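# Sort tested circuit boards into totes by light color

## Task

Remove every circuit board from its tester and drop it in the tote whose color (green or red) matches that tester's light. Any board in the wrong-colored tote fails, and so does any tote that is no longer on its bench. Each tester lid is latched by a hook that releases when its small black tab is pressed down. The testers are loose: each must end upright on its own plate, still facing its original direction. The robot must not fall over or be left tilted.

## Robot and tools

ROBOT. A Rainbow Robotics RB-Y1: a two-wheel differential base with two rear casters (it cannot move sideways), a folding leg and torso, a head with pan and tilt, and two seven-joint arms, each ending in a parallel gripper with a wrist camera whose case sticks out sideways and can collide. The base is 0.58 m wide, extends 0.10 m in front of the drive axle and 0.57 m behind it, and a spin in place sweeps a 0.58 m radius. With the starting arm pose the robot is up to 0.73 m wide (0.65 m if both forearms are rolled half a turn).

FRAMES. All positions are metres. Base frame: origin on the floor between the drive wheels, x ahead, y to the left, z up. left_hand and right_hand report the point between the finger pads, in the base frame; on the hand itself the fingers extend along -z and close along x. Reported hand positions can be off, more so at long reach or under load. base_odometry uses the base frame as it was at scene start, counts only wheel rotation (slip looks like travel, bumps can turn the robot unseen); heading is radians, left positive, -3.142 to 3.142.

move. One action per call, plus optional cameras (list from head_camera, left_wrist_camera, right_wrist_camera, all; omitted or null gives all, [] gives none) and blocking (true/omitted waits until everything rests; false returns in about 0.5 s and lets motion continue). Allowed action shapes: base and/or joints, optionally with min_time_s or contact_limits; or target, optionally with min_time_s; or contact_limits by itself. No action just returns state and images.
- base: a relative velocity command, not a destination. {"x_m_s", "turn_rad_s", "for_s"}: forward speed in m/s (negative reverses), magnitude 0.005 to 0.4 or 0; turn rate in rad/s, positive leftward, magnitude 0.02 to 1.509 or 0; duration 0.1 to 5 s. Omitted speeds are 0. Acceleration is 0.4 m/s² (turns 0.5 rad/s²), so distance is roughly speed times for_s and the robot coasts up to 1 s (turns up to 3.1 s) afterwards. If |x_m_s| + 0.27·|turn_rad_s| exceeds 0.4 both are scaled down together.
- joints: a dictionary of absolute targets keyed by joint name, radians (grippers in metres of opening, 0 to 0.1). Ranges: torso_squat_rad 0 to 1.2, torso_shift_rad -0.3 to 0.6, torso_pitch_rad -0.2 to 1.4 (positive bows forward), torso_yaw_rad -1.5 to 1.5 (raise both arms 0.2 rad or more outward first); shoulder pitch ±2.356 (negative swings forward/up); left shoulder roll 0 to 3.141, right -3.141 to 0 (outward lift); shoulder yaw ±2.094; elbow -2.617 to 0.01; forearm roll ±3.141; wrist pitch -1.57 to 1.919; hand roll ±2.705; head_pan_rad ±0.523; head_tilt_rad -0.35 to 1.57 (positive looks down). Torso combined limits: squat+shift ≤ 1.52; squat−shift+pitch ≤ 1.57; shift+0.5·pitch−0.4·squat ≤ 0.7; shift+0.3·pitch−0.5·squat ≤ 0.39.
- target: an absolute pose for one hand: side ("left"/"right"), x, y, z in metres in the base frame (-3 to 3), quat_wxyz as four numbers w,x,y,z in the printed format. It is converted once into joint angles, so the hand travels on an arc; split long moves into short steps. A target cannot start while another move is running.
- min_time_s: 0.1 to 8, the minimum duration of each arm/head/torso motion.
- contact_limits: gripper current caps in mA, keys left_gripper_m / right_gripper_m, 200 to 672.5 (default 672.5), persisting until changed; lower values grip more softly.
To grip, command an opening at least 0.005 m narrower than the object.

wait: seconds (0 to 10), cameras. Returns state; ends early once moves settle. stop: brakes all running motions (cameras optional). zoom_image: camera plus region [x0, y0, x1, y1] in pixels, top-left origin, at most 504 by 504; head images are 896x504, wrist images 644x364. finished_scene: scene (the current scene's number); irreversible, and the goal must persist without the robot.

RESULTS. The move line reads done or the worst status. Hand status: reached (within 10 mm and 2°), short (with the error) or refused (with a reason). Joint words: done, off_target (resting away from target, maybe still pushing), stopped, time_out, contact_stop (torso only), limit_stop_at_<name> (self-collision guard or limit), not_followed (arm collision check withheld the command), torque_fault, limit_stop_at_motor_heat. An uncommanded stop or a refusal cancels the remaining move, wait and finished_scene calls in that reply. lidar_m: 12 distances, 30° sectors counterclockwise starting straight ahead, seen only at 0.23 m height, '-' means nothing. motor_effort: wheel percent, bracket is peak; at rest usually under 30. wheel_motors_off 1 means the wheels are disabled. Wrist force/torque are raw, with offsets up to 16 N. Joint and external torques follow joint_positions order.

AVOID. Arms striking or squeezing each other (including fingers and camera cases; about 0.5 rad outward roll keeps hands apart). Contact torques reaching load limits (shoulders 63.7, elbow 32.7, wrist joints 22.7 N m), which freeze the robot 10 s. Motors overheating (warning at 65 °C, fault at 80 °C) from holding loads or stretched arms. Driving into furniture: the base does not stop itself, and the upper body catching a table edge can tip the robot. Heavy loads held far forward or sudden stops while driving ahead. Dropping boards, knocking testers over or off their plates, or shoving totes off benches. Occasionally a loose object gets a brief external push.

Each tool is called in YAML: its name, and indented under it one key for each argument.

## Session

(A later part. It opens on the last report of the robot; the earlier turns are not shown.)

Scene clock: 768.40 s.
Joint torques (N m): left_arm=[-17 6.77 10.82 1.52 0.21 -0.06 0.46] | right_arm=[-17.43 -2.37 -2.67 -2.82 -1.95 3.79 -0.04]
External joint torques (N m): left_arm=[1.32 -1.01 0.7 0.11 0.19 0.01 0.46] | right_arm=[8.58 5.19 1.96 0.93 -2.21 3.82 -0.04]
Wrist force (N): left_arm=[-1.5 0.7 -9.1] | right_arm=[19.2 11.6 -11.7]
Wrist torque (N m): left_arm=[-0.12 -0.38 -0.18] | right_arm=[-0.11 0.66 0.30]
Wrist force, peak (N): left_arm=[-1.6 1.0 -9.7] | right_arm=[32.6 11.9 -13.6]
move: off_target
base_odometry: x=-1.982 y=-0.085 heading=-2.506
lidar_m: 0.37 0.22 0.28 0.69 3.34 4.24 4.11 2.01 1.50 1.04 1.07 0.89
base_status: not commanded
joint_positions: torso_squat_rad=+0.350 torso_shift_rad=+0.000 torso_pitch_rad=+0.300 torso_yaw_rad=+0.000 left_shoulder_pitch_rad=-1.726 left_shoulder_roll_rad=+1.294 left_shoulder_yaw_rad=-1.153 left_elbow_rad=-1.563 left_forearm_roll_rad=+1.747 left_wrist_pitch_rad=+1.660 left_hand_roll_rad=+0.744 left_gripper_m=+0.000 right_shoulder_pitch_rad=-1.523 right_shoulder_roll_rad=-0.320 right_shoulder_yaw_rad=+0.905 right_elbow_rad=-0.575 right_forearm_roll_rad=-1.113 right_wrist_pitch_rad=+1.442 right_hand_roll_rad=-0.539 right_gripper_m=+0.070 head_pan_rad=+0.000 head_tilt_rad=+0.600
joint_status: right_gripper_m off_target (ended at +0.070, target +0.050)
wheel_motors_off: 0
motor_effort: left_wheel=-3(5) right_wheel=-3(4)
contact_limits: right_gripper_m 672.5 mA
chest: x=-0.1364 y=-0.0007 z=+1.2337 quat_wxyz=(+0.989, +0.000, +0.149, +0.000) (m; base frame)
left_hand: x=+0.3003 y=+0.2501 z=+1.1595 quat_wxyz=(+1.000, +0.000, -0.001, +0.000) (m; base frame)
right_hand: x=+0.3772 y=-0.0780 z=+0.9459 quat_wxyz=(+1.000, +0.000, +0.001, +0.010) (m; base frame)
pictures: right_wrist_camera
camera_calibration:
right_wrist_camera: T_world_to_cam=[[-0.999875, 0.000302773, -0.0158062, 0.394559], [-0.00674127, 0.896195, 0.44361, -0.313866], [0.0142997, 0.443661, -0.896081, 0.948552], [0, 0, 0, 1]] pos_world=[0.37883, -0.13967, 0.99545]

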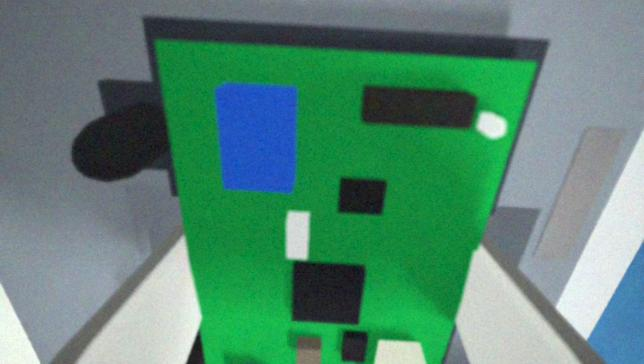

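Gripped at .070. Lift.

move:
  target: {"side":"right","x":0.379,"y":-0.078,"z":0.96,"quat_wxyz":[1,0,0,0.01]}
  min_time_s: 1
  cameras: []

move:
  target: {"side":"right","x":0.379,"y":-0.078,"z":0.99,"quat_wxyz":[1,0,0,0.01]}
  min_time_s: 1.5
  cameras: ["head_camera","right_wrist_camera"]

move:
  target: {"side":"right","x":0.37,"y":-0.09,"z":1.06,"quat_wxyz":[1,0,0,0]}
  min_time_s: 1.5
  cameras: []

move:
  target: {"side":"right","x":0.3,"y":-0.25,"z":1.16,"quat_wxyz":[1,0,0,0]}
  min_time_s: 2
  cameras: ["head_camera","right_wrist_camera"]

Scene clock: 776.10 s.
Joint torques (N m): left_arm=[-16.91 6.91 10.66 1.51 0.25 -0.07 0.47] | right_arm=[-25.18 -8.37 -6.01 -3.81 -0.35 0.26 -0.41]
External joint torques (N m): left_arm=[1.41 -0.87 0.53 0.1 0.23 0 0.47] | right_arm=[0.96 -0.64 -1.13 -0.06 -0.61 0.29 -0.41]
Wrist force (N): left_arm=[-1.7 0.9 -9.3] | right_arm=[2.3 11.4 -13.9]
Wrist torque (N m): left_arm=[-0.15 -0.39 -0.18] | right_arm=[-0.12 0.85 0.53]
Wrist force, peak (N): left_arm=[-1.6 0.7 -9.8] | right_arm=[18.5 15.0 -23.8]
move: done
base_odometry: x=-1.982 y=-0.085 heading=-2.506
lidar_m: 0.36 0.21 0.28 0.69 3.34 4.24 4.12 2.00 1.49 1.03 1.07 0.88
base_status: not commanded
joint_positions: torso_squat_rad=+0.350 torso_shift_rad=+0.000 torso_pitch_rad=+0.300 torso_yaw_rad=+0.000 left_shoulder_pitch_rad=-1.726 left_shoulder_roll_rad=+1.294 left_shoulder_yaw_rad=-1.153 left_elbow_rad=-1.563 left_forearm_roll_rad=+1.747 left_wrist_pitch_rad=+1.660 left_hand_roll_rad=+0.744 left_gripper_m=+0.000 right_shoulder_pitch_rad=-1.539 right_shoulder_roll_rad=-0.338 right_shoulder_yaw_rad=+0.899 right_elbow_rad=-0.605 right_forearm_roll_rad=-1.120 right_wrist_pitch_rad=+1.473 right_hand_roll_rad=-0.552 right_gripper_m=+0.070 head_pan_rad=+0.000 head_tilt_rad=+0.600
joint_status: all done
wheel_motors_off: 0
motor_effort: left_wheel=-4(5) right_wheel=-3(4)
contact_limits: right_gripper_m 672.5 mA
chest: x=-0.1366 y=-0.0007 z=+1.2337 quat_wxyz=(+0.989, +0.000, +0.149, +0.000) (m; base frame)
left_hand: x=+0.3002 y=+0.2501 z=+1.1595 quat_wxyz=(+1.000, +0.000, -0.001, +0.000) (m; base frame)
right_hand: x=+0.3790 y=-0.0779 z=+0.9596 quat_wxyz=(+1.000, +0.000, +0.000, +0.010) (m; base frame)
right_hand_status: reached (checked arc, planned for 1.0 s): 0 mm and 0.1 deg off.
pictures: none
No camera images: "cameras" was empty.

Scene clock: 777.93 s.
Joint torques (N m): left_arm=[-16.9 6.97 10.81 1.54 0.26 -0.07 0.51] | right_arm=[-25.75 -8.54 -6.83 -3.75 -0.33 0.06 -0.34]
External joint torques (N m): left_arm=[1.41 -0.8 0.69 0.12 0.24 0 0.51] | right_arm=[0.49 -0.53 -1.09 0.01 -0.58 0.09 -0.34]
Wrist force (N): left_arm=[-1.6 0.7 -9.2] | right_arm=[2.5 10.9 -13.8]
Wrist torque (N m): left_arm=[-0.13 -0.38 -0.17] | right_arm=[-0.07 0.86 0.52]
Wrist force, peak (N): left_arm=[-1.8 0.8 -9.6] | right_arm=[2.5 11.1 -14.0]
move: done
base_odometry: x=-1.982 y=-0.085 heading=-2.506
lidar_m: 0.36 0.21 0.28 0.70 3.34 4.24 4.11 1.99 1.49 1.03 1.06 0.89
base_status: not commanded
joint_positions: torso_squat_rad=+0.350 torso_shift_rad=+0.000 torso_pitch_rad=+0.300 torso_yaw_rad=+0.000 left_shoulder_pitch_rad=-1.726 left_shoulder_roll_rad=+1.294 left_shoulder_yaw_rad=-1.153 left_elbow_rad=-1.563 left_forearm_roll_rad=+1.747 left_wrist_pitch_rad=+1.660 left_hand_roll_rad=+0.744 left_gripper_m=+0.000 right_shoulder_pitch_rad=-1.559 right_shoulder_roll_rad=-0.393 right_shoulder_yaw_rad=+0.885 right_elbow_rad=-0.712 right_forearm_roll_rad=-1.136 right_wrist_pitch_rad=+1.551 right_hand_roll_rad=-0.601 right_gripper_m=+0.070 head_pan_rad=+0.000 head_tilt_rad=+0.600
joint_status: all done
wheel_motors_off: 0
motor_effort: left_wheel=-4(6) right_wheel=-1(3)
contact_limits: right_gripper_m 672.5 mA
chest: x=-0.1366 y=-0.0007 z=+1.2337 quat_wxyz=(+0.989, +0.000, +0.149, +0.000) (m; base frame)
left_hand: x=+0.3002 y=+0.2501 z=+1.1595 quat_wxyz=(+1.000, +0.000, -0.001, +0.000) (m; base frame)
right_hand: x=+0.3789 y=-0.0780 z=+0.9899 quat_wxyz=(+1.000, +0.000, +0.001, +0.010) (m; base frame)
right_hand_status: reached (checked arc, planned for 1.5 s): 0 mm and 0.1 deg off.
pictures: head_camera, right_wrist_camera
camera_calibration:
head_camera: T_world_to_cam=[[0.0290369, -0.998754, 0.0405807, -0.0584244], [-0.757497, -0.0484752, -0.651037, 0.939455], [0.652193, -0.0118357, -0.757961, 1.05075], [0, 0, 0, 1]] pos_world=[0.028037, -0.000374931, 1.41042]
right_wrist_camera: T_world_to_cam=[[-0.999878, -0.000236555, -0.0156262, 0.396791], [-0.00714293, 0.896252, 0.443487, -0.333174], [0.0139001, 0.443545, -0.896144, 0.988112], [0, 0, 0, 1]] pos_world=[0.380628, -0.13957, 1.03945]

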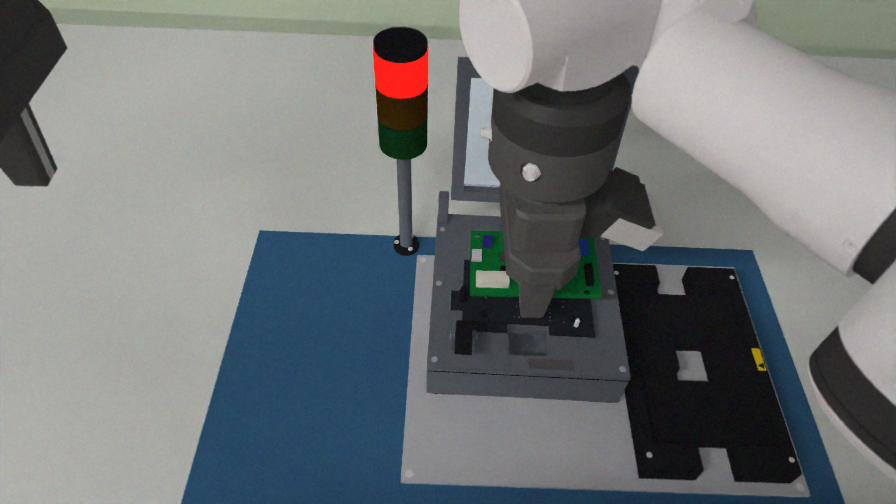

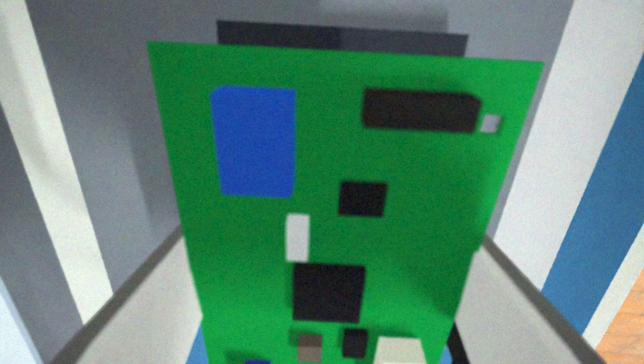

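Scene clock: 779.77 s.
Joint torques (N m): left_arm=[-16.93 6.96 10.52 1.51 0.22 -0.09 0.52] | right_arm=[-25.13 -8.88 -7.98 -3.55 -0.24 0.1 -0.36]
External joint torques (N m): left_arm=[1.39 -0.81 0.4 0.1 0.2 -0.02 0.52] | right_arm=[0.88 -0.34 -0.68 -0.03 -0.48 0.1 -0.36]
Wrist force (N): left_arm=[-1.5 0.8 -9.6] | right_arm=[2.2 11.2 -13.5]
Wrist torque (N m): left_arm=[-0.15 -0.36 -0.18] | right_arm=[-0.09 0.82 0.51]
Wrist force, peak (N): left_arm=[-1.6 0.8 -9.7] | right_arm=[2.5 11.1 -14.1]
move: done
base_odometry: x=-1.982 y=-0.085 heading=-2.506
lidar_m: 0.36 0.22 0.29 0.69 3.34 4.23 4.12 2.00 1.49 1.03 1.07 0.89
base_status: not commanded
joint_positions: torso_squat_rad=+0.350 torso_shift_rad=+0.000 torso_pitch_rad=+0.300 torso_yaw_rad=+0.000 left_shoulder_pitch_rad=-1.726 left_shoulder_roll_rad=+1.294 left_shoulder_yaw_rad=-1.153 left_elbow_rad=-1.563 left_forearm_roll_rad=+1.747 left_wrist_pitch_rad=+1.660 left_hand_roll_rad=+0.744 left_gripper_m=+0.000 right_shoulder_pitch_rad=-1.602 right_shoulder_roll_rad=-0.524 right_shoulder_yaw_rad=+0.835 right_elbow_rad=-0.937 right_forearm_roll_rad=-1.195 right_wrist_pitch_rad=+1.730 right_hand_roll_rad=-0.714 right_gripper_m=+0.070 head_pan_rad=+0.000 head_tilt_rad=+0.600
joint_status: all done
wheel_motors_off: 0
motor_effort: left_wheel=-3(5) right_wheel=-2(4)
contact_limits: right_gripper_m 672.5 mA
chest: x=-0.1366 y=-0.0007 z=+1.2337 quat_wxyz=(+0.989, +0.000, +0.149, +0.000) (m; base frame)
left_hand: x=+0.3002 y=+0.2501 z=+1.1595 quat_wxyz=(+1.000, +0.000, -0.001, +0.000) (m; base frame)
right_hand: x=+0.3700 y=-0.0904 z=+1.0597 quat_wxyz=(+1.000, -0.002, +0.004, +0.001) (m; base frame)
right_hand_status: reached (checked arc, planned for 1.5 s): 1 mm and 0.6 deg off.
pictures: none
No camera images: "cameras" was empty.

Scene clock: 782.10 s.
Joint torques (N m): left_arm=[-16.86 6.68 10.72 1.49 0.28 -0.03 0.47] | right_arm=[-17.1 -10.71 -10.56 -1.01 -0.21 0.04 -0.37]
External joint torques (N m): left_arm=[1.46 -1.1 0.6 0.07 0.25 0.04 0.48] | right_arm=[3.1 -0.07 -0.37 -0.31 -0.45 0.06 -0.37]
Wrist force (N): left_arm=[-1.6 0.8 -9.4] | right_arm=[1.9 10.9 -13.8]
Wrist torque (N m): left_arm=[-0.15 -0.40 -0.19] | right_arm=[-0.09 0.80 0.54]
Wrist force, peak (N): left_arm=[-1.6 0.7 -9.7] | right_arm=[2.5 11.2 -13.9]
move: done
base_odometry: x=-1.982 y=-0.085 heading=-2.506
lidar_m: 0.36 0.22 0.28 0.70 3.34 4.24 4.12 2.01 1.49 1.04 1.07 0.88
base_status: not commanded
joint_positions: torso_squat_rad=+0.350 torso_shift_rad=+0.000 torso_pitch_rad=+0.300 torso_yaw_rad=+0.000 left_shoulder_pitch_rad=-1.726 left_shoulder_roll_rad=+1.294 left_shoulder_yaw_rad=-1.153 left_elbow_rad=-1.563 left_forearm_roll_rad=+1.747 left_wrist_pitch_rad=+1.660 left_hand_roll_rad=+0.744 left_gripper_m=+0.000 right_shoulder_pitch_rad=-1.475 right_shoulder_roll_rad=-1.172 right_shoulder_yaw_rad=+0.739 right_elbow_rad=-1.561 right_forearm_roll_rad=-1.547 right_wrist_pitch_rad=+1.878 right_hand_roll_rad=-0.763 right_gripper_m=+0.070 head_pan_rad=+0.000 head_tilt_rad=+0.600
joint_status: all done
wheel_motors_off: 0
motor_effort: left_wheel=-4(5) right_wheel=-4(4)
contact_limits: right_gripper_m 672.5 mA
chest: x=-0.1366 y=-0.0007 z=+1.2337 quat_wxyz=(+0.989, +0.000, +0.149, +0.000) (m; base frame)
left_hand: x=+0.3002 y=+0.2500 z=+1.1595 quat_wxyz=(+1.000, +0.000, -0.001, +0.000) (m; base frame)
right_hand: x=+0.3001 y=-0.2499 z=+1.1602 quat_wxyz=(+1.000, +0.000, +0.000, +0.000) (m; base frame)
right_hand_status: reached (checked arc, planned for 2.0 s): 0 mm and 0.0 deg off.
pictures: head_camera, right_wrist_camera
camera_calibration:
head_camera: T_world_to_cam=[[0.0290369, -0.998754, 0.0405807, -0.0584244], [-0.757497, -0.0484752, -0.651037, 0.939455], [0.652193, -0.0118357, -0.757961, 1.05075], [0, 0, 0, 1]] pos_world=[0.028037, -0.000374931, 1.41042]
right_wrist_camera: T_world_to_cam=[[-0.999653, 0.0199797, -0.0171781, 0.327365], [0.0102805, 0.896021, 0.443893, -0.260998], [0.0242608, 0.443562, -0.895915, 1.21471], [0, 0, 0, 1]] pos_world=[0.300465, -0.311479, 1.20975]

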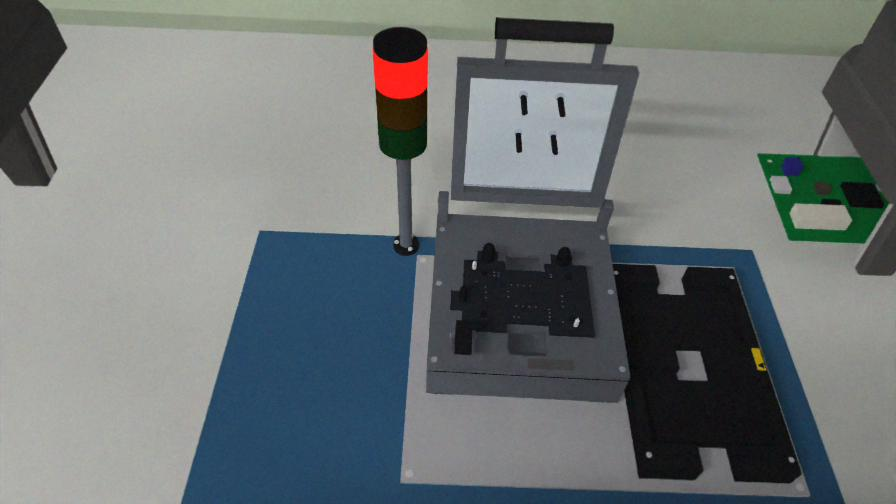

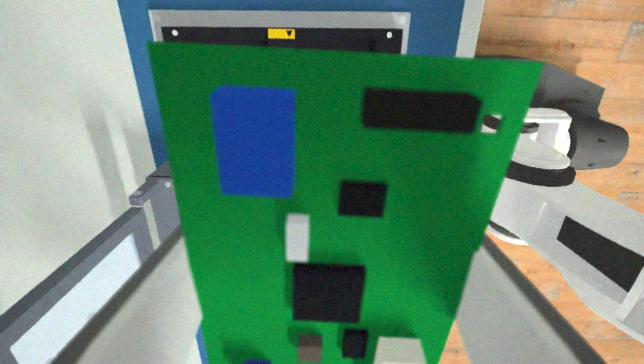

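move:
  base: {"x_m_s":-0.3,"for_s":2}
  joints: {"head_tilt_rad":0.5}
  cameras: ["head_camera"]

move:
  base: {"turn_rad_s":0.7,"for_s":3.57}
  cameras: ["head_camera"]

Scene clock: 797.87 s.
Joint torques (N m): left_arm=[-16.99 6.87 10.64 1.36 0.34 -0.07 0.5] | right_arm=[-17.53 -10.31 -10.36 -0.58 -0.09 0.03 -0.2]
External joint torques (N m): left_arm=[1.33 -0.91 0.52 -0.06 0.32 0 0.5] | right_arm=[2.67 0.32 -0.17 0.11 -0.33 0.05 -0.2]
Wrist force (N): left_arm=[-1.6 0.7 -9.3] | right_arm=[2.2 10.8 -13.8]
Wrist torque (N m): left_arm=[-0.12 -0.39 -0.18] | right_arm=[-0.06 0.86 0.55]
Wrist force, peak (N): left_arm=[-2.1 0.7 -9.7] | right_arm=[2.3 11.1 -14.1]
move: done
base_odometry: x=-1.499 y=+0.271 heading=-2.506
lidar_m: 0.81 0.83 1.36 3.21 3.34 3.66 3.52 1.98 1.48 1.43 1.27 1.46
base_status: done (sent for 2 of 2 s)
joint_positions: torso_squat_rad=+0.350 torso_shift_rad=+0.000 torso_pitch_rad=+0.300 torso_yaw_rad=+0.000 left_shoulder_pitch_rad=-1.726 left_shoulder_roll_rad=+1.294 left_shoulder_yaw_rad=-1.153 left_elbow_rad=-1.563 left_forearm_roll_rad=+1.747 left_wrist_pitch_rad=+1.660 left_hand_roll_rad=+0.744 left_gripper_m=+0.000 right_shoulder_pitch_rad=-1.475 right_shoulder_roll_rad=-1.172 right_shoulder_yaw_rad=+0.739 right_elbow_rad=-1.562 right_forearm_roll_rad=-1.547 right_wrist_pitch_rad=+1.878 right_hand_roll_rad=-0.763 right_gripper_m=+0.070 head_pan_rad=+0.000 head_tilt_rad=+0.500
joint_status: all done
wheel_motors_off: 0
motor_effort: left_wheel=-1(22) right_wheel=+3(21)
contact_limits: right_gripper_m 672.5 mA
chest: x=-0.1367 y=-0.0007 z=+1.2337 quat_wxyz=(+0.989, +0.000, +0.149, +0.000) (m; base frame)
left_hand: x=+0.3000 y=+0.2500 z=+1.1597 quat_wxyz=(+1.000, +0.000, -0.001, +0.000) (m; base frame)
right_hand: x=+0.3000 y=-0.2499 z=+1.1603 quat_wxyz=(+1.000, +0.000, +0.000, +0.000) (m; base frame)
pictures: head_camera
camera_calibration:
head_camera: T_world_to_cam=[[0.0246904, -0.998758, 0.0432805, -0.0624863], [-0.688564, -0.048377, -0.72356, 1.04613], [0.724755, -0.0119364, -0.688903, 0.957105], [0, 0, 0, 1]] pos_world=[0.028206, -0.000375456, 1.419]

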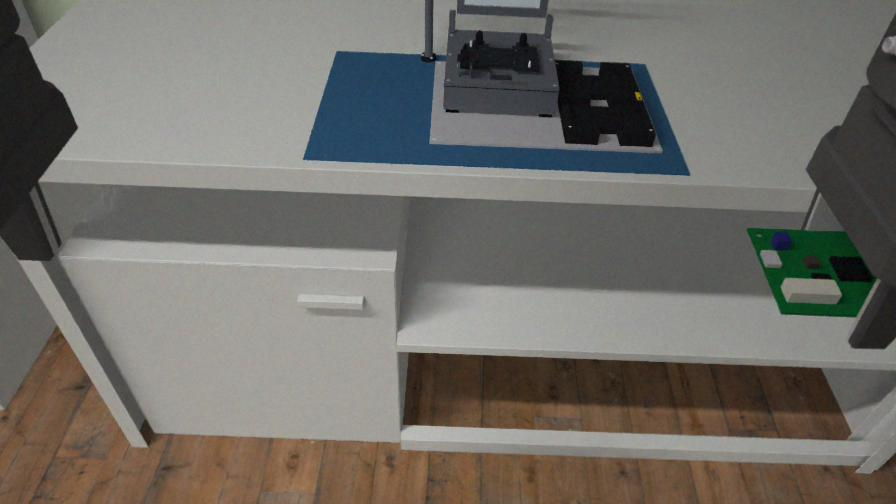

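Scene clock: 803.10 s.
Joint torques (N m): left_arm=[-16.98 6.87 10.52 1.52 0.29 -0.04 0.44] | right_arm=[-17.81 -10.05 -10.39 -0.77 -0.15 -0.01 -0.34]
External joint torques (N m): left_arm=[1.34 -0.9 0.4 0.1 0.27 0.03 0.44] | right_arm=[2.39 0.58 -0.21 -0.07 -0.39 0.01 -0.34]
Wrist force (N): left_arm=[-1.7 0.5 -9.3] | right_arm=[2.3 10.7 -13.6]
Wrist torque (N m): left_arm=[-0.11 -0.38 -0.18] | right_arm=[-0.05 0.85 0.54]
Wrist force, peak (N): left_arm=[-1.8 0.8 -9.7] | right_arm=[2.3 11.0 -14.2]
move: done
base_odometry: x=-1.499 y=+0.271 heading=-0.010
lidar_m: 3.78 3.51 2.24 1.51 1.40 1.27 1.27 0.84 0.84 1.04 2.40 3.26
base_status: done (sent for 3.57 of 3.57 s)
joint_positions: torso_squat_rad=+0.350 torso_shift_rad=+0.000 torso_pitch_rad=+0.300 torso_yaw_rad=+0.000 left_shoulder_pitch_rad=-1.726 left_shoulder_roll_rad=+1.294 left_shoulder_yaw_rad=-1.153 left_elbow_rad=-1.563 left_forearm_roll_rad=+1.747 left_wrist_pitch_rad=+1.660 left_hand_roll_rad=+0.744 left_gripper_m=+0.000 right_shoulder_pitch_rad=-1.475 right_shoulder_roll_rad=-1.172 right_shoulder_yaw_rad=+0.739 right_elbow_rad=-1.562 right_forearm_roll_rad=-1.547 right_wrist_pitch_rad=+1.878 right_hand_roll_rad=-0.763 right_gripper_m=+0.070 head_pan_rad=+0.000 head_tilt_rad=+0.500
joint_status: not commanded
wheel_motors_off: 0
motor_effort: left_wheel=+3(24) right_wheel=+3(25)
contact_limits: right_gripper_m 672.5 mA
chest: x=-0.1367 y=-0.0007 z=+1.2337 quat_wxyz=(+0.989, +0.000, +0.149, +0.000) (m; base frame)
left_hand: x=+0.3001 y=+0.2500 z=+1.1596 quat_wxyz=(+1.000, +0.000, -0.001, +0.000) (m; base frame)
right_hand: x=+0.3000 y=-0.2500 z=+1.1603 quat_wxyz=(+1.000, +0.000, +0.000, +0.000) (m; base frame)
pictures: head_camera
camera_calibration:
head_camera: T_world_to_cam=[[0.0246961, -0.998758, 0.0432766, -0.0624834], [-0.688666, -0.0483765, -0.723463, 1.04607], [0.724658, -0.0119364, -0.689006, 0.95718], [0, 0, 0, 1]] pos_world=[0.0283062, -0.000375458, 1.419]

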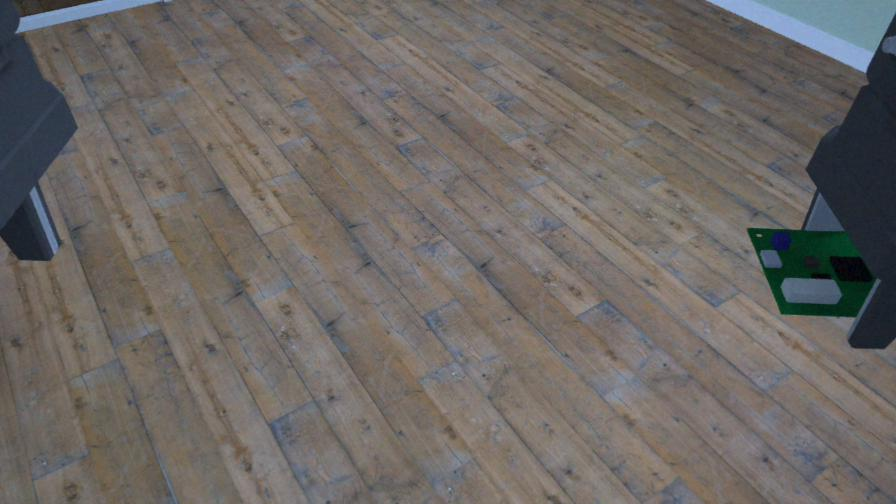

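move:
  base: {"x_m_s":0.38,"for_s":4.1}
  cameras: []

move:
  base: {"x_m_s":0.38,"for_s":4.1}
  cameras: []

move:
  base: {"turn_rad_s":0.4,"for_s":1.5}
  cameras: ["head_camera"]

Scene clock: 813.97 s.
Joint torques (N m): left_arm=[-16.91 6.76 10.82 1.62 0.24 -0.03 0.51] | right_arm=[-17.89 -10.38 -10.11 -0.65 -0.03 0.03 -0.24]
External joint torques (N m): left_arm=[1.4 -1.02 0.69 0.21 0.21 0.04 0.51] | right_arm=[2.31 0.25 0.08 0.04 -0.27 0.05 -0.24]
Wrist force (N): left_arm=[-1.8 0.8 -9.2] | right_arm=[2.1 10.5 -13.6]
Wrist torque (N m): left_arm=[-0.14 -0.38 -0.18] | right_arm=[-0.02 0.84 0.54]
Wrist force, peak (N): left_arm=[-1.8 0.9 -9.9] | right_arm=[2.4 11.1 -14.0]
move: done
base_odometry: x=+0.059 y=+0.256 heading=-0.010
lidar_m: 2.93 2.23 2.59 2.49 2.31 2.35 2.24 2.05 2.52 2.47 2.29 2.32
base_status: done (sent for 4.1 of 4.1 s)
joint_positions: torso_squat_rad=+0.350 torso_shift_rad=+0.000 torso_pitch_rad=+0.300 torso_yaw_rad=+0.000 left_shoulder_pitch_rad=-1.726 left_shoulder_roll_rad=+1.294 left_shoulder_yaw_rad=-1.153 left_elbow_rad=-1.563 left_forearm_roll_rad=+1.747 left_wrist_pitch_rad=+1.660 left_hand_roll_rad=+0.744 left_gripper_m=+0.000 right_shoulder_pitch_rad=-1.475 right_shoulder_roll_rad=-1.172 right_shoulder_yaw_rad=+0.739 right_elbow_rad=-1.562 right_forearm_roll_rad=-1.547 right_wrist_pitch_rad=+1.878 right_hand_roll_rad=-0.763 right_gripper_m=+0.070 head_pan_rad=+0.000 head_tilt_rad=+0.500
joint_status: not commanded
wheel_motors_off: 0
motor_effort: left_wheel=-1(27) right_wheel=-4(29)
contact_limits: right_gripper_m 672.5 mA
chest: x=-0.1366 y=-0.0007 z=+1.2337 quat_wxyz=(+0.989, +0.000, +0.149, +0.000) (m; base frame)
left_hand: x=+0.3002 y=+0.2500 z=+1.1595 quat_wxyz=(+1.000, +0.000, -0.001, +0.000) (m; base frame)
right_hand: x=+0.3001 y=-0.2500 z=+1.1602 quat_wxyz=(+1.000, +0.000, +0.000, +0.000) (m; base frame)
pictures: none
No camera images: "cameras" was empty.

Scene clock: 819.37 s.
Joint torques (N m): left_arm=[-16.98 7.08 10.59 1.52 0.27 -0.07 0.45] | right_arm=[-17.85 -10.22 -10.47 -0.63 -0.17 0.03 -0.26]
External joint torques (N m): left_arm=[1.34 -0.7 0.47 0.11 0.24 0 0.45] | right_arm=[2.35 0.42 -0.29 0.07 -0.41 0.05 -0.26]
Wrist force (N): left_arm=[-1.6 0.9 -9.1] | right_arm=[2.3 10.9 -13.8]
Wrist torque (N m): left_arm=[-0.15 -0.39 -0.17] | right_arm=[-0.07 0.87 0.54]
Wrist force, peak (N): left_arm=[-1.4 1.1 -9.7] | right_arm=[2.3 11.1 -14.3]
move: done
base_odometry: x=+1.617 y=+0.241 heading=-0.010
lidar_m: 1.37 1.01 1.01 1.45 2.71 3.28 3.58 3.43 2.23 1.48 1.38 1.41
base_status: done (sent for 4.1 of 4.1 s)
joint_positions: torso_squat_rad=+0.350 torso_shift_rad=+0.000 torso_pitch_rad=+0.300 torso_yaw_rad=+0.000 left_shoulder_pitch_rad=-1.726 left_shoulder_roll_rad=+1.294 left_shoulder_yaw_rad=-1.153 left_elbow_rad=-1.563 left_forearm_roll_rad=+1.747 left_wrist_pitch_rad=+1.660 left_hand_roll_rad=+0.744 left_gripper_m=+0.000 right_shoulder_pitch_rad=-1.475 right_shoulder_roll_rad=-1.172 right_shoulder_yaw_rad=+0.739 right_elbow_rad=-1.562 right_forearm_roll_rad=-1.547 right_wrist_pitch_rad=+1.878 right_hand_roll_rad=-0.763 right_gripper_m=+0.070 head_pan_rad=+0.000 head_tilt_rad=+0.500
joint_status: not commanded
wheel_motors_off: 0
motor_effort: left_wheel=-1(25) right_wheel=-2(20)
contact_limits: right_gripper_m 672.5 mA
chest: x=-0.1366 y=-0.0007 z=+1.2337 quat_wxyz=(+0.989, +0.000, +0.149, +0.000) (m; base frame)
left_hand: x=+0.3002 y=+0.2500 z=+1.1596 quat_wxyz=(+1.000, +0.000, -0.001, +0.000) (m; base frame)
right_hand: x=+0.3001 y=-0.2500 z=+1.1602 quat_wxyz=(+1.000, +0.000, +0.000, +0.000) (m; base frame)
pictures: none
No camera images: "cameras" was empty.

Scene clock: 821.97 s.
Joint torques (N m): left_arm=[-16.98 6.92 10.62 1.5 0.27 -0.05 0.45] | right_arm=[-17.9 -10.12 -10.47 -0.63 -0.07 0.1 -0.26]
External joint torques (N m): left_arm=[1.33 -0.86 0.5 0.09 0.24 0.02 0.45] | right_arm=[2.3 0.51 -0.28 0.06 -0.31 0.11 -0.26]
Wrist force (N): left_arm=[-1.9 0.9 -9.2] | right_arm=[2.1 10.9 -14.0]
Wrist torque (N m): left_arm=[-0.15 -0.40 -0.19] | right_arm=[-0.07 0.82 0.53]
Wrist force, peak (N): left_arm=[-1.7 0.9 -9.5] | right_arm=[2.2 11.0 -14.1]
move: done
base_odometry: x=+1.617 y=+0.241 heading=+0.590
lidar_m: 1.00 1.03 1.44 3.21 3.33 3.45 3.40 2.06 1.48 1.40 1.41 1.37
base_status: done (sent for 1.5 of 1.5 s)
joint_positions: torso_squat_rad=+0.350 torso_shift_rad=+0.000 torso_pitch_rad=+0.300 torso_yaw_rad=+0.000 left_shoulder_pitch_rad=-1.726 left_shoulder_roll_rad=+1.294 left_shoulder_yaw_rad=-1.153 left_elbow_rad=-1.563 left_forearm_roll_rad=+1.747 left_wrist_pitch_rad=+1.660 left_hand_roll_rad=+0.744 left_gripper_m=+0.000 right_shoulder_pitch_rad=-1.475 right_shoulder_roll_rad=-1.172 right_shoulder_yaw_rad=+0.739 right_elbow_rad=-1.562 right_forearm_roll_rad=-1.547 right_wrist_pitch_rad=+1.878 right_hand_roll_rad=-0.763 right_gripper_m=+0.070 head_pan_rad=+0.000 head_tilt_rad=+0.500
joint_status: not commanded
wheel_motors_off: 0
motor_effort: left_wheel=+0(28) right_wheel=+2(24)
contact_limits: right_gripper_m 672.5 mA
chest: x=-0.1366 y=-0.0007 z=+1.2337 quat_wxyz=(+0.989, +0.000, +0.149, +0.000) (m; base frame)
left_hand: x=+0.3001 y=+0.2500 z=+1.1596 quat_wxyz=(+1.000, +0.000, -0.001, +0.000) (m; base frame)
right_hand: x=+0.3000 y=-0.2500 z=+1.1602 quat_wxyz=(+1.000, +0.000, +0.000, +0.000) (m; base frame)
pictures: head_camera
camera_calibration:
head_camera: T_world_to_cam=[[0.0247023, -0.998758, 0.0432732, -0.0624769], [-0.688769, -0.0483766, -0.723365, 1.04593], [0.72456, -0.0119364, -0.689108, 0.957187], [0, 0, 0, 1]] pos_world=[0.0284064, -0.000375457, 1.4189]

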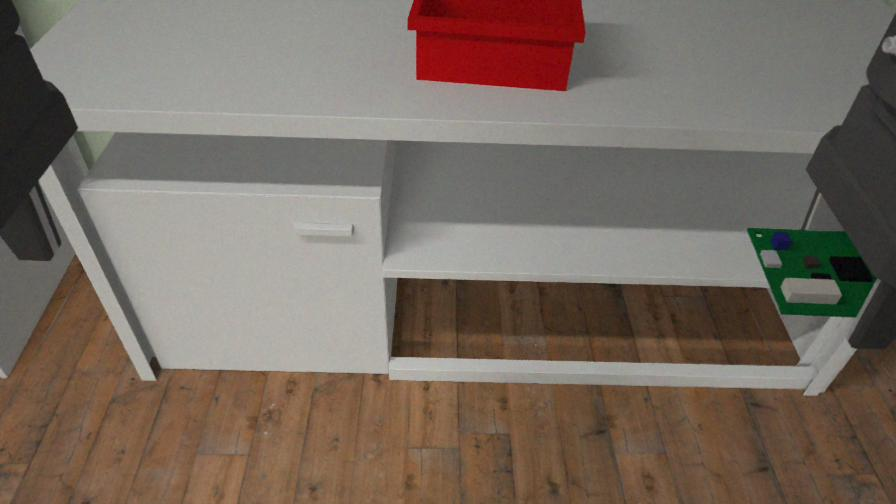

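move:
  base: {"x_m_s":0.25,"for_s":2.88}
  joints: {"head_tilt_rad":0.6}
  cameras: ["head_camera"]

Scene clock: 830.73 s.
Joint torques (N m): left_arm=[-16.89 6.56 10.47 1.54 0.25 -0.08 0.47] | right_arm=[-17.95 -9.98 -10.28 -0.66 -0.14 0.04 -0.4]
External joint torques (N m): left_arm=[1.43 -1.21 0.35 0.12 0.23 -0.01 0.47] | right_arm=[2.25 0.66 -0.09 0.03 -0.38 0.06 -0.4]
Wrist force (N): left_arm=[-1.9 1.0 -9.3] | right_arm=[2.2 10.7 -13.7]
Wrist torque (N m): left_arm=[-0.16 -0.40 -0.18] | right_arm=[-0.04 0.85 0.53]
Wrist force, peak (N): left_arm=[-1.6 1.0 -9.6] | right_arm=[2.1 11.1 -14.1]
move: done
base_odometry: x=+2.212 y=+0.640 heading=+0.590
lidar_m: 0.55 0.31 0.39 1.12 3.33 4.20 4.09 2.03 1.45 1.38 1.00 0.98
base_status: done (sent for 2.87 of 2.87 s)
joint_positions: torso_squat_rad=+0.350 torso_shift_rad=+0.000 torso_pitch_rad=+0.300 torso_yaw_rad=+0.000 left_shoulder_pitch_rad=-1.726 left_shoulder_roll_rad=+1.294 left_shoulder_yaw_rad=-1.153 left_elbow_rad=-1.563 left_forearm_roll_rad=+1.747 left_wrist_pitch_rad=+1.660 left_hand_roll_rad=+0.744 left_gripper_m=+0.000 right_shoulder_pitch_rad=-1.475 right_shoulder_roll_rad=-1.172 right_shoulder_yaw_rad=+0.739 right_elbow_rad=-1.562 right_forearm_roll_rad=-1.547 right_wrist_pitch_rad=+1.878 right_hand_roll_rad=-0.763 right_gripper_m=+0.070 head_pan_rad=+0.000 head_tilt_rad=+0.600
joint_status: all done
wheel_motors_off: 0
motor_effort: left_wheel=-1(27) right_wheel=-3(28)
contact_limits: right_gripper_m 672.5 mA
chest: x=-0.1366 y=-0.0007 z=+1.2337 quat_wxyz=(+0.989, +0.000, +0.149, +0.000) (m; base frame)
left_hand: x=+0.3001 y=+0.2500 z=+1.1596 quat_wxyz=(+1.000, +0.000, -0.001, +0.000) (m; base frame)
right_hand: x=+0.3000 y=-0.2500 z=+1.1602 quat_wxyz=(+1.000, +0.000, +0.000, +0.000) (m; base frame)
pictures: head_camera
camera_calibration:
head_camera: T_world_to_cam=[[0.0289722, -0.998753, 0.0406569, -0.0585313], [-0.7575, -0.0484759, -0.651033, 0.939439], [0.652192, -0.0119357, -0.75796, 1.05089], [0, 0, 0, 1]] pos_world=[0.0279372, -0.000375094, 1.41052]

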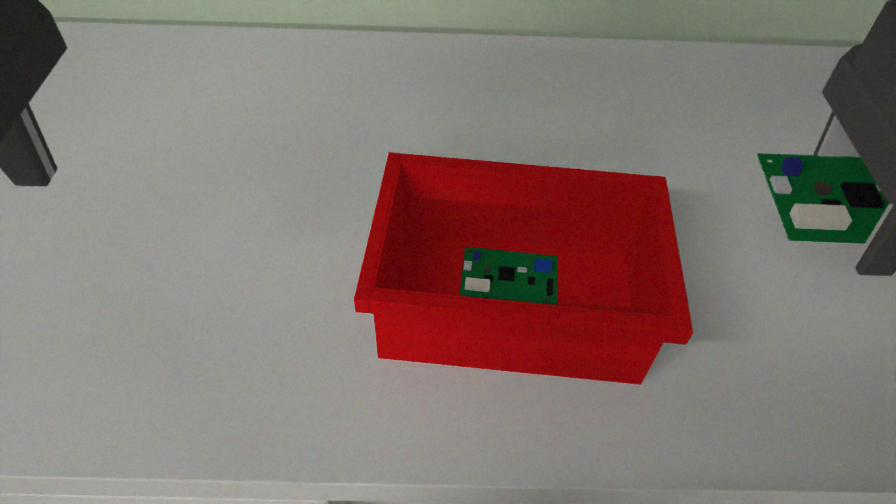

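move:
  target: {"side":"right","x":0.37,"y":-0.18,"z":1.14,"quat_wxyz":[1,0,0,0]}
  cameras: []

move:
  target: {"side":"right","x":0.44,"y":-0.13,"z":1.11,"quat_wxyz":[0.998,0,-0.06,0]}
  cameras: []

move:
  target: {"side":"right","x":0.446,"y":-0.122,"z":1.03,"quat_wxyz":[0.997,0,-0.08,-0.03]}
  cameras: ["head_camera"]

move:
  target: {"side":"right","x":0.446,"y":-0.118,"z":0.97,"quat_wxyz":[0.997,0,-0.08,-0.03]}
  min_time_s: 1
  cameras: ["head_camera","right_wrist_camera"]

Scene clock: 839.87 s.
Joint torques (N m): left_arm=[-16.98 6.79 10.53 1.47 0.25 -0.05 0.49] | right_arm=[-22.76 -9.57 -7.54 -1.04 0.07 0 0.06]
External joint torques (N m): left_arm=[1.34 -0.99 0.41 0.05 0.23 0.02 0.49] | right_arm=[2.08 0.02 0.97 1.02 -0.18 0.03 0.06]
Wrist force (N): left_arm=[-1.6 0.6 -9.4] | right_arm=[2.2 10.6 -13.7]
Wrist torque (N m): left_arm=[-0.12 -0.38 -0.19] | right_arm=[-0.02 0.83 0.51]
Wrist force, peak (N): left_arm=[-1.7 0.9 -9.6] | right_arm=[2.5 11.3 -14.3]
move: done
base_odometry: x=+2.212 y=+0.640 heading=+0.590
lidar_m: 0.55 0.31 0.39 1.11 3.33 4.21 4.11 2.03 1.45 1.38 0.99 0.97
base_status: not commanded
joint_positions: torso_squat_rad=+0.350 torso_shift_rad=+0.000 torso_pitch_rad=+0.300 torso_yaw_rad=+0.000 left_shoulder_pitch_rad=-1.726 left_shoulder_roll_rad=+1.294 left_shoulder_yaw_rad=-1.153 left_elbow_rad=-1.563 left_forearm_roll_rad=+1.747 left_wrist_pitch_rad=+1.660 left_hand_roll_rad=+0.744 left_gripper_m=+0.000 right_shoulder_pitch_rad=-1.659 right_shoulder_roll_rad=-0.828 right_shoulder_yaw_rad=+0.848 right_elbow_rad=-1.101 right_forearm_roll_rad=-1.380 right_wrist_pitch_rad=+1.832 right_hand_roll_rad=-0.650 right_gripper_m=+0.070 head_pan_rad=+0.000 head_tilt_rad=+0.600
joint_status: all done
wheel_motors_off: 0
motor_effort: left_wheel=+0(2) right_wheel=-2(4)
contact_limits: right_gripper_m 672.5 mA
chest: x=-0.1366 y=-0.0007 z=+1.2337 quat_wxyz=(+0.989, +0.000, +0.149, +0.000) (m; base frame)
left_hand: x=+0.3001 y=+0.2500 z=+1.1596 quat_wxyz=(+1.000, +0.000, -0.001, +0.000) (m; base frame)
right_hand: x=+0.3691 y=-0.1799 z=+1.1402 quat_wxyz=(+1.000, +0.001, -0.004, +0.000) (m; base frame)
right_hand_status: reached (checked arc, planned for 0.8 s): 1 mm and 0.4 deg off.
pictures: none
No camera images: "cameras" was empty.

Scene clock: 841.43 s.
Joint torques (N m): left_arm=[-16.91 7.08 10.33 1.48 0.29 -0.07 0.52] | right_arm=[-25.29 -9.41 -3.28 -1.94 0.3 -0.16 -0.09]
External joint torques (N m): left_arm=[1.41 -0.7 0.21 0.07 0.26 0 0.52] | right_arm=[2.26 0.09 1.16 0.94 -0.06 0.12 -0.1]
Wrist force (N): left_arm=[-1.6 0.8 -9.4] | right_arm=[1.3 10.7 -13.7]
Wrist torque (N m): left_arm=[-0.13 -0.38 -0.19] | right_arm=[-0.04 0.78 0.51]
Wrist force, peak (N): left_arm=[-1.6 0.9 -9.7] | right_arm=[0.9 11.6 -14.2]
move: done
base_odometry: x=+2.212 y=+0.640 heading=+0.590
lidar_m: 0.55 0.31 0.39 1.12 3.32 4.21 4.10 2.03 1.45 1.38 0.99 0.98
base_status: not commanded
joint_positions: torso_squat_rad=+0.350 torso_shift_rad=+0.000 torso_pitch_rad=+0.300 torso_yaw_rad=+0.000 left_shoulder_pitch_rad=-1.726 left_shoulder_roll_rad=+1.294 left_shoulder_yaw_rad=-1.153 left_elbow_rad=-1.563 left_forearm_roll_rad=+1.747 left_wrist_pitch_rad=+1.660 left_hand_roll_rad=+0.744 left_gripper_m=+0.000 right_shoulder_pitch_rad=-1.811 right_shoulder_roll_rad=-0.501 right_shoulder_yaw_rad=+0.912 right_elbow_rad=-0.510 right_forearm_roll_rad=-1.227 right_wrist_pitch_rad=+1.584 right_hand_roll_rad=-0.422 right_gripper_m=+0.070 head_pan_rad=+0.000 head_tilt_rad=+0.600
joint_status: all done
wheel_motors_off: 0
motor_effort: left_wheel=+2(2) right_wheel=-2(4)
contact_limits: right_gripper_m 672.5 mA
chest: x=-0.1366 y=-0.0007 z=+1.2337 quat_wxyz=(+0.989, +0.000, +0.149, +0.000) (m; base frame)
left_hand: x=+0.3001 y=+0.2500 z=+1.1596 quat_wxyz=(+1.000, +0.000, -0.001, +0.000) (m; base frame)
right_hand: x=+0.4391 y=-0.1300 z=+1.1102 quat_wxyz=(+0.998, +0.001, -0.066, +0.000) (m; base frame)
right_hand_status: reached (checked arc, planned for 0.9 s): 1 mm and 0.7 deg off.
pictures: none
No camera images: "cameras" was empty.

Scene clock: 842.17 s.
Joint torques (N m): left_arm=[-16.86 6.87 10.36 1.47 0.29 -0.08 0.48] | right_arm=[-26.59 -9.19 -3.44 -1.9 0.45 -0.22 -0.02]
External joint torques (N m): left_arm=[1.46 -0.91 0.24 0.06 0.27 -0.02 0.48] | right_arm=[0.96 0.08 0.38 1 0.05 0.12 -0.03]
Wrist force (N): left_arm=[-1.6 0.9 -9.2] | right_arm=[1.2 10.8 -13.4]
Wrist torque (N m): left_arm=[-0.15 -0.38 -0.19] | right_arm=[-0.05 0.80 0.52]
Wrist force, peak (N): left_arm=[-1.5 1.0 -9.7] | right_arm=[0.6 11.4 -14.8]
move: done
base_odometry: x=+2.212 y=+0.640 heading=+0.590
lidar_m: 0.54 0.31 0.39 1.12 3.32 4.21 4.11 2.02 1.45 1.38 1.00 0.97
base_status: not commanded
joint_positions: torso_squat_rad=+0.350 torso_shift_rad=+0.000 torso_pitch_rad=+0.300 torso_yaw_rad=+0.000 left_shoulder_pitch_rad=-1.726 left_shoulder_roll_rad=+1.294 left_shoulder_yaw_rad=-1.153 left_elbow_rad=-1.563 left_forearm_roll_rad=+1.747 left_wrist_pitch_rad=+1.660 left_hand_roll_rad=+0.744 left_gripper_m=+0.000 right_shoulder_pitch_rad=-1.697 right_shoulder_roll_rad=-0.410 right_shoulder_yaw_rad=+0.942 right_elbow_rad=-0.438 right_forearm_roll_rad=-1.180 right_wrist_pitch_rad=+1.393 right_hand_roll_rad=-0.473 right_gripper_m=+0.070 head_pan_rad=+0.000 head_tilt_rad=+0.600
joint_status: all done
wheel_motors_off: 0
motor_effort: left_wheel=+1(3) right_wheel=-2(4)
contact_limits: right_gripper_m 672.5 mA
chest: x=-0.1366 y=-0.0007 z=+1.2337 quat_wxyz=(+0.989, +0.000, +0.149, +0.000) (m; base frame)
left_hand: x=+0.3002 y=+0.2500 z=+1.1596 quat_wxyz=(+1.000, +0.000, -0.001, +0.000) (m; base frame)
right_hand: x=+0.4456 y=-0.1221 z=+1.0300 quat_wxyz=(+0.996, +0.000, -0.082, -0.030) (m; base frame)
right_hand_status: reached (checked arc, planned for 0.4 s): 0 mm and 0.3 deg off.
pictures: head_camera
camera_calibration:
head_camera: T_world_to_cam=[[0.0289629, -0.998759, 0.0405181, -0.0583344], [-0.7575, -0.0483784, -0.65104, 0.93946], [0.652192, -0.0118364, -0.757961, 1.05075], [0, 0, 0, 1]] pos_world=[0.0280372, -0.000375286, 1.41042]

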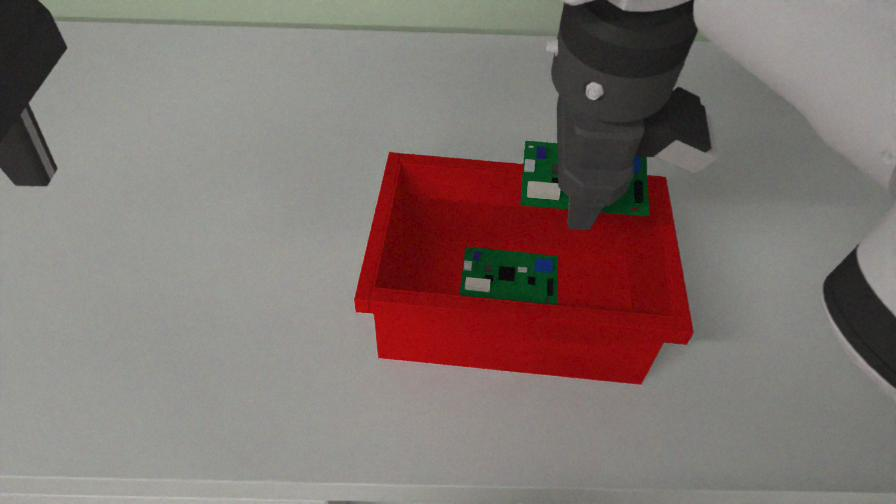

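Scene clock: 843.50 s.
Joint torques (N m): left_arm=[-17.05 6.92 10.66 1.48 0.26 -0.03 0.45] | right_arm=[-24.25 -6.53 -1.42 -1.7 0.48 -0.58 0.28]
External joint torques (N m): left_arm=[1.27 -0.86 0.54 0.06 0.24 0.03 0.45] | right_arm=[2.95 2.25 0.87 1.14 0.1 -0.16 0.26]
Wrist force (N): left_arm=[-1.6 0.7 -9.0] | right_arm=[1.0 10.7 -13.3]
Wrist torque (N m): left_arm=[-0.14 -0.38 -0.17] | right_arm=[-0.08 0.77 0.52]
Wrist force, peak (N): left_arm=[-1.7 0.8 -9.5] | right_arm=[0.6 11.2 -13.8]
move: short
base_odometry: x=+2.212 y=+0.640 heading=+0.590
lidar_m: 0.55 0.30 0.38 1.12 3.32 4.21 4.10 2.03 1.45 1.38 0.99 0.97
base_status: not commanded
joint_positions: torso_squat_rad=+0.350 torso_shift_rad=+0.000 torso_pitch_rad=+0.300 torso_yaw_rad=+0.000 left_shoulder_pitch_rad=-1.726 left_shoulder_roll_rad=+1.294 left_shoulder_yaw_rad=-1.153 left_elbow_rad=-1.563 left_forearm_roll_rad=+1.747 left_wrist_pitch_rad=+1.660 left_hand_roll_rad=+0.744 left_gripper_m=+0.000 right_shoulder_pitch_rad=-1.639 right_shoulder_roll_rad=-0.302 right_shoulder_yaw_rad=+0.951 right_elbow_rad=-0.267 right_forearm_roll_rad=-1.163 right_wrist_pitch_rad=+1.215 right_hand_roll_rad=-0.406 right_gripper_m=+0.070 head_pan_rad=+0.000 head_tilt_rad=+0.600
joint_status: all done
wheel_motors_off: 0
motor_effort: left_wheel=+1(3) right_wheel=-4(4)
contact_limits: right_gripper_m 672.5 mA
chest: x=-0.1366 y=-0.0007 z=+1.2337 quat_wxyz=(+0.989, +0.000, +0.149, +0.000) (m; base frame)
left_hand: x=+0.3002 y=+0.2500 z=+1.1596 quat_wxyz=(+1.000, +0.000, -0.001, +0.000) (m; base frame)
right_hand: x=+0.4456 y=-0.1181 z=+0.9705 quat_wxyz=(+0.995, +0.005, -0.098, -0.030) (m; base frame)
right_hand_status: short (checked arc, as near as the solve gets, planned for 1.0 s): 1 mm and 2.2 deg off. The place is met; only the turn is off.
pictures: head_camera, right_wrist_camera
camera_calibration:
head_camera: T_world_to_cam=[[0.0289629, -0.998759, 0.0405181, -0.0583384], [-0.7575, -0.0483784, -0.65104, 0.939525], [0.652192, -0.0118364, -0.757961, 1.05083], [0, 0, 0, 1]] pos_world=[0.0280372, -0.000375286, 1.41052]
right_wrist_camera: T_world_to_cam=[[-0.974012, 0.08013, -0.211847, 0.651606], [-0.0246807, 0.892209, 0.450948, -0.288095], [0.225146, 0.444457, -0.867045, 0.865381], [0, 0, 0, 1]] pos_world=[0.432725, -0.179798, 1.01828]

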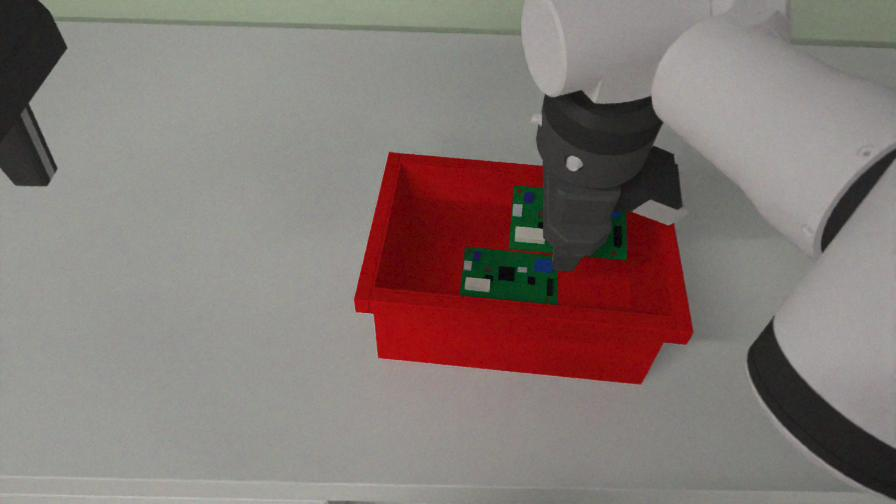

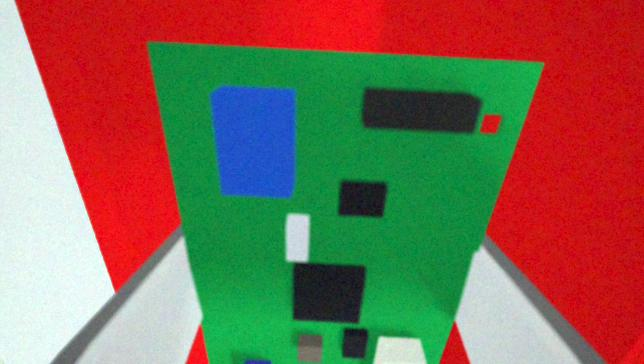

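move:
  target: {"side":"right","x":0.446,"y":-0.118,"z":0.94,"quat_wxyz":[0.995,0.005,-0.1,-0.03]}
  min_time_s: 1
  cameras: []

move:
  target: {"side":"right","x":0.446,"y":-0.118,"z":0.921,"quat_wxyz":[0.995,0.005,-0.1,-0.03]}
  min_time_s: 1
  cameras: ["head_camera"]

move:
  target: {"side":"right","x":0.446,"y":-0.118,"z":0.906,"quat_wxyz":[0.995,0.005,-0.1,-0.03]}
  min_time_s: 1
  cameras: ["head_camera"]

Scene clock: 854.33 s.
Joint torques (N m): left_arm=[-16.95 6.82 10.59 1.47 0.3 -0.15 0.53] | right_arm=[-23.67 -5.93 -1.3 -1.68 0.53 -0.8 -0.37]
External joint torques (N m): left_arm=[1.37 -0.95 0.46 0.06 0.28 -0.08 0.53] | right_arm=[3.19 2.53 0.97 1.12 0.15 -0.31 -0.38]
Wrist force (N): left_arm=[-1.8 0.7 -9.2] | right_arm=[0.5 10.9 -13.3]
Wrist torque (N m): left_arm=[-0.13 -0.39 -0.19] | right_arm=[-0.08 0.73 0.54]
Wrist force, peak (N): left_arm=[-1.9 1.0 -9.6] | right_arm=[0.7 11.1 -13.7]
move: done
base_odometry: x=+2.212 y=+0.640 heading=+0.590
lidar_m: 0.55 0.31 0.40 1.11 3.33 4.21 4.11 2.02 1.45 1.38 1.00 0.98
base_status: not commanded
joint_positions: torso_squat_rad=+0.350 torso_shift_rad=+0.000 torso_pitch_rad=+0.300 torso_yaw_rad=+0.000 left_shoulder_pitch_rad=-1.726 left_shoulder_roll_rad=+1.294 left_shoulder_yaw_rad=-1.153 left_elbow_rad=-1.563 left_forearm_roll_rad=+1.747 left_wrist_pitch_rad=+1.660 left_hand_roll_rad=+0.744 left_gripper_m=+0.000 right_shoulder_pitch_rad=-1.581 right_shoulder_roll_rad=-0.285 right_shoulder_yaw_rad=+0.961 right_elbow_rad=-0.267 right_forearm_roll_rad=-1.147 right_wrist_pitch_rad=+1.120 right_hand_roll_rad=-0.414 right_gripper_m=+0.070 head_pan_rad=+0.000 head_tilt_rad=+0.600
joint_status: all done
wheel_motors_off: 0
motor_effort: left_wheel=+2(3) right_wheel=-2(3)
contact_limits: right_gripper_m 672.5 mA
chest: x=-0.1366 y=-0.0007 z=+1.2337 quat_wxyz=(+0.989, +0.000, +0.149, +0.000) (m; base frame)
left_hand: x=+0.3002 y=+0.2500 z=+1.1596 quat_wxyz=(+1.000, +0.000, -0.001, +0.000) (m; base frame)
right_hand: x=+0.4457 y=-0.1181 z=+0.9407 quat_wxyz=(+0.993, +0.009, -0.115, -0.030) (m; base frame)
right_hand_status: reached (checked arc, as near as the solve gets, planned for 1.0 s): 1 mm and 1.8 deg off.
pictures: none
No camera images: "cameras" was empty.

Scene clock: 855.67 s.
Joint torques (N m): left_arm=[-17.16 6.65 10.57 1.55 0.29 -0.16 0.47] | right_arm=[-22.89 -5.86 -1.17 -1.73 0.51 -0.88 -0.23]
External joint torques (N m): left_arm=[1.16 -1.13 0.45 0.14 0.27 -0.09 0.47] | right_arm=[3.7 2.36 1.08 1.05 0.13 -0.33 -0.25]
Wrist force (N): left_arm=[-1.6 0.8 -9.4] | right_arm=[0.6 11.0 -13.4]
Wrist torque (N m): left_arm=[-0.14 -0.38 -0.17] | right_arm=[-0.08 0.75 0.52]
Wrist force, peak (N): left_arm=[-1.6 1.0 -9.6] | right_arm=[0.5 11.1 -13.7]
move: short
base_odometry: x=+2.212 y=+0.640 heading=+0.590
lidar_m: 0.55 0.31 0.39 1.12 3.33 4.21 4.11 2.02 1.45 1.38 1.00 0.98
base_status: not commanded
joint_positions: torso_squat_rad=+0.350 torso_shift_rad=+0.000 torso_pitch_rad=+0.300 torso_yaw_rad=+0.000 left_shoulder_pitch_rad=-1.726 left_shoulder_roll_rad=+1.294 left_shoulder_yaw_rad=-1.153 left_elbow_rad=-1.563 left_forearm_roll_rad=+1.747 left_wrist_pitch_rad=+1.660 left_hand_roll_rad=+0.744 left_gripper_m=+0.000 right_shoulder_pitch_rad=-1.542 right_shoulder_roll_rad=-0.274 right_shoulder_yaw_rad=+0.968 right_elbow_rad=-0.267 right_forearm_roll_rad=-1.135 right_wrist_pitch_rad=+1.054 right_hand_roll_rad=-0.421 right_gripper_m=+0.070 head_pan_rad=+0.000 head_tilt_rad=+0.600
joint_status: all done
wheel_motors_off: 0
motor_effort: left_wheel=+0(3) right_wheel=-2(4)
contact_limits: right_gripper_m 672.5 mA
chest: x=-0.1366 y=-0.0007 z=+1.2337 quat_wxyz=(+0.989, +0.000, +0.149, +0.000) (m; base frame)
left_hand: x=+0.3002 y=+0.2500 z=+1.1596 quat_wxyz=(+1.000, +0.000, -0.001, +0.000) (m; base frame)
right_hand: x=+0.4457 y=-0.1182 z=+0.9217 quat_wxyz=(+0.991, +0.012, -0.129, -0.029) (m; base frame)
right_hand_status: short (checked arc, as near as the solve gets, planned for 1.0 s): 1 mm and 3.4 deg off. The place is met; only the turn is off.
pictures: head_camera
camera_calibration:
head_camera: T_world_to_cam=[[0.0289629, -0.998759, 0.0405181, -0.0583384], [-0.7575, -0.0483784, -0.65104, 0.939525], [0.652192, -0.0118364, -0.757961, 1.05083], [0, 0, 0, 1]] pos_world=[0.0280372, -0.000375286, 1.41052]

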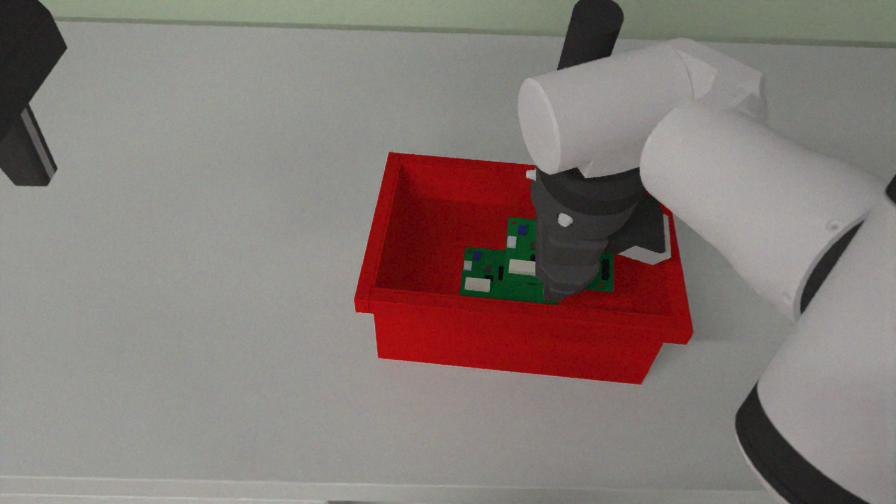

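Scene clock: 857.00 s.
Joint torques (N m): left_arm=[-16.86 6.85 10.6 1.48 0.22 -0.03 0.5] | right_arm=[-22.79 -5.61 -1.21 -1.6 0.45 -0.93 -0.32]
External joint torques (N m): left_arm=[1.46 -0.92 0.48 0.06 0.2 0.04 0.5] | right_arm=[3.55 2.41 1.03 1.14 0.06 -0.34 -0.34]
Wrist force (N): left_arm=[-1.6 1.0 -9.4] | right_arm=[0.2 10.8 -13.4]
Wrist torque (N m): left_arm=[-0.16 -0.40 -0.18] | right_arm=[-0.07 0.75 0.54]
Wrist force, peak (N): left_arm=[-1.7 0.8 -9.5] | right_arm=[0.0 11.1 -13.5]
move: short
base_odometry: x=+2.212 y=+0.640 heading=+0.590
lidar_m: 0.55 0.31 0.38 1.12 3.33 4.21 4.11 2.03 1.45 1.39 1.00 0.97
base_status: not commanded
joint_positions: torso_squat_rad=+0.350 torso_shift_rad=+0.000 torso_pitch_rad=+0.300 torso_yaw_rad=+0.000 left_shoulder_pitch_rad=-1.726 left_shoulder_roll_rad=+1.294 left_shoulder_yaw_rad=-1.153 left_elbow_rad=-1.563 left_forearm_roll_rad=+1.747 left_wrist_pitch_rad=+1.660 left_hand_roll_rad=+0.744 left_gripper_m=+0.000 right_shoulder_pitch_rad=-1.511 right_shoulder_roll_rad=-0.265 right_shoulder_yaw_rad=+0.975 right_elbow_rad=-0.267 right_forearm_roll_rad=-1.124 right_wrist_pitch_rad=+0.997 right_hand_roll_rad=-0.428 right_gripper_m=+0.070 head_pan_rad=+0.000 head_tilt_rad=+0.600
joint_status: all done
wheel_motors_off: 0
motor_effort: left_wheel=+1(3) right_wheel=-2(4)
contact_limits: right_gripper_m 672.5 mA
chest: x=-0.1366 y=-0.0007 z=+1.2337 quat_wxyz=(+0.989, +0.000, +0.149, +0.000) (m; base frame)
left_hand: x=+0.3002 y=+0.2500 z=+1.1596 quat_wxyz=(+1.000, +0.000, -0.001, +0.000) (m; base frame)
right_hand: x=+0.4456 y=-0.1182 z=+0.9068 quat_wxyz=(+0.990, +0.015, -0.141, -0.029) (m; base frame)
right_hand_status: short (checked arc, as near as the solve gets, planned for 1.0 s): 1 mm and 4.9 deg off. The place is met; only the turn is off.
pictures: head_camera
camera_calibration:
head_camera: T_world_to_cam=[[0.0289629, -0.998759, 0.0405181, -0.0583384], [-0.7575, -0.0483784, -0.65104, 0.939525], [0.652192, -0.0118364, -0.757961, 1.05083], [0, 0, 0, 1]] pos_world=[0.0280372, -0.000375286, 1.41052]

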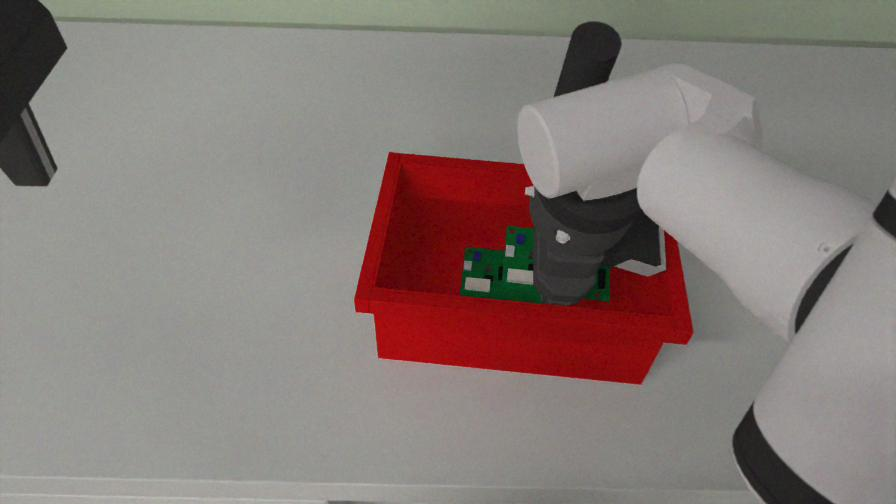

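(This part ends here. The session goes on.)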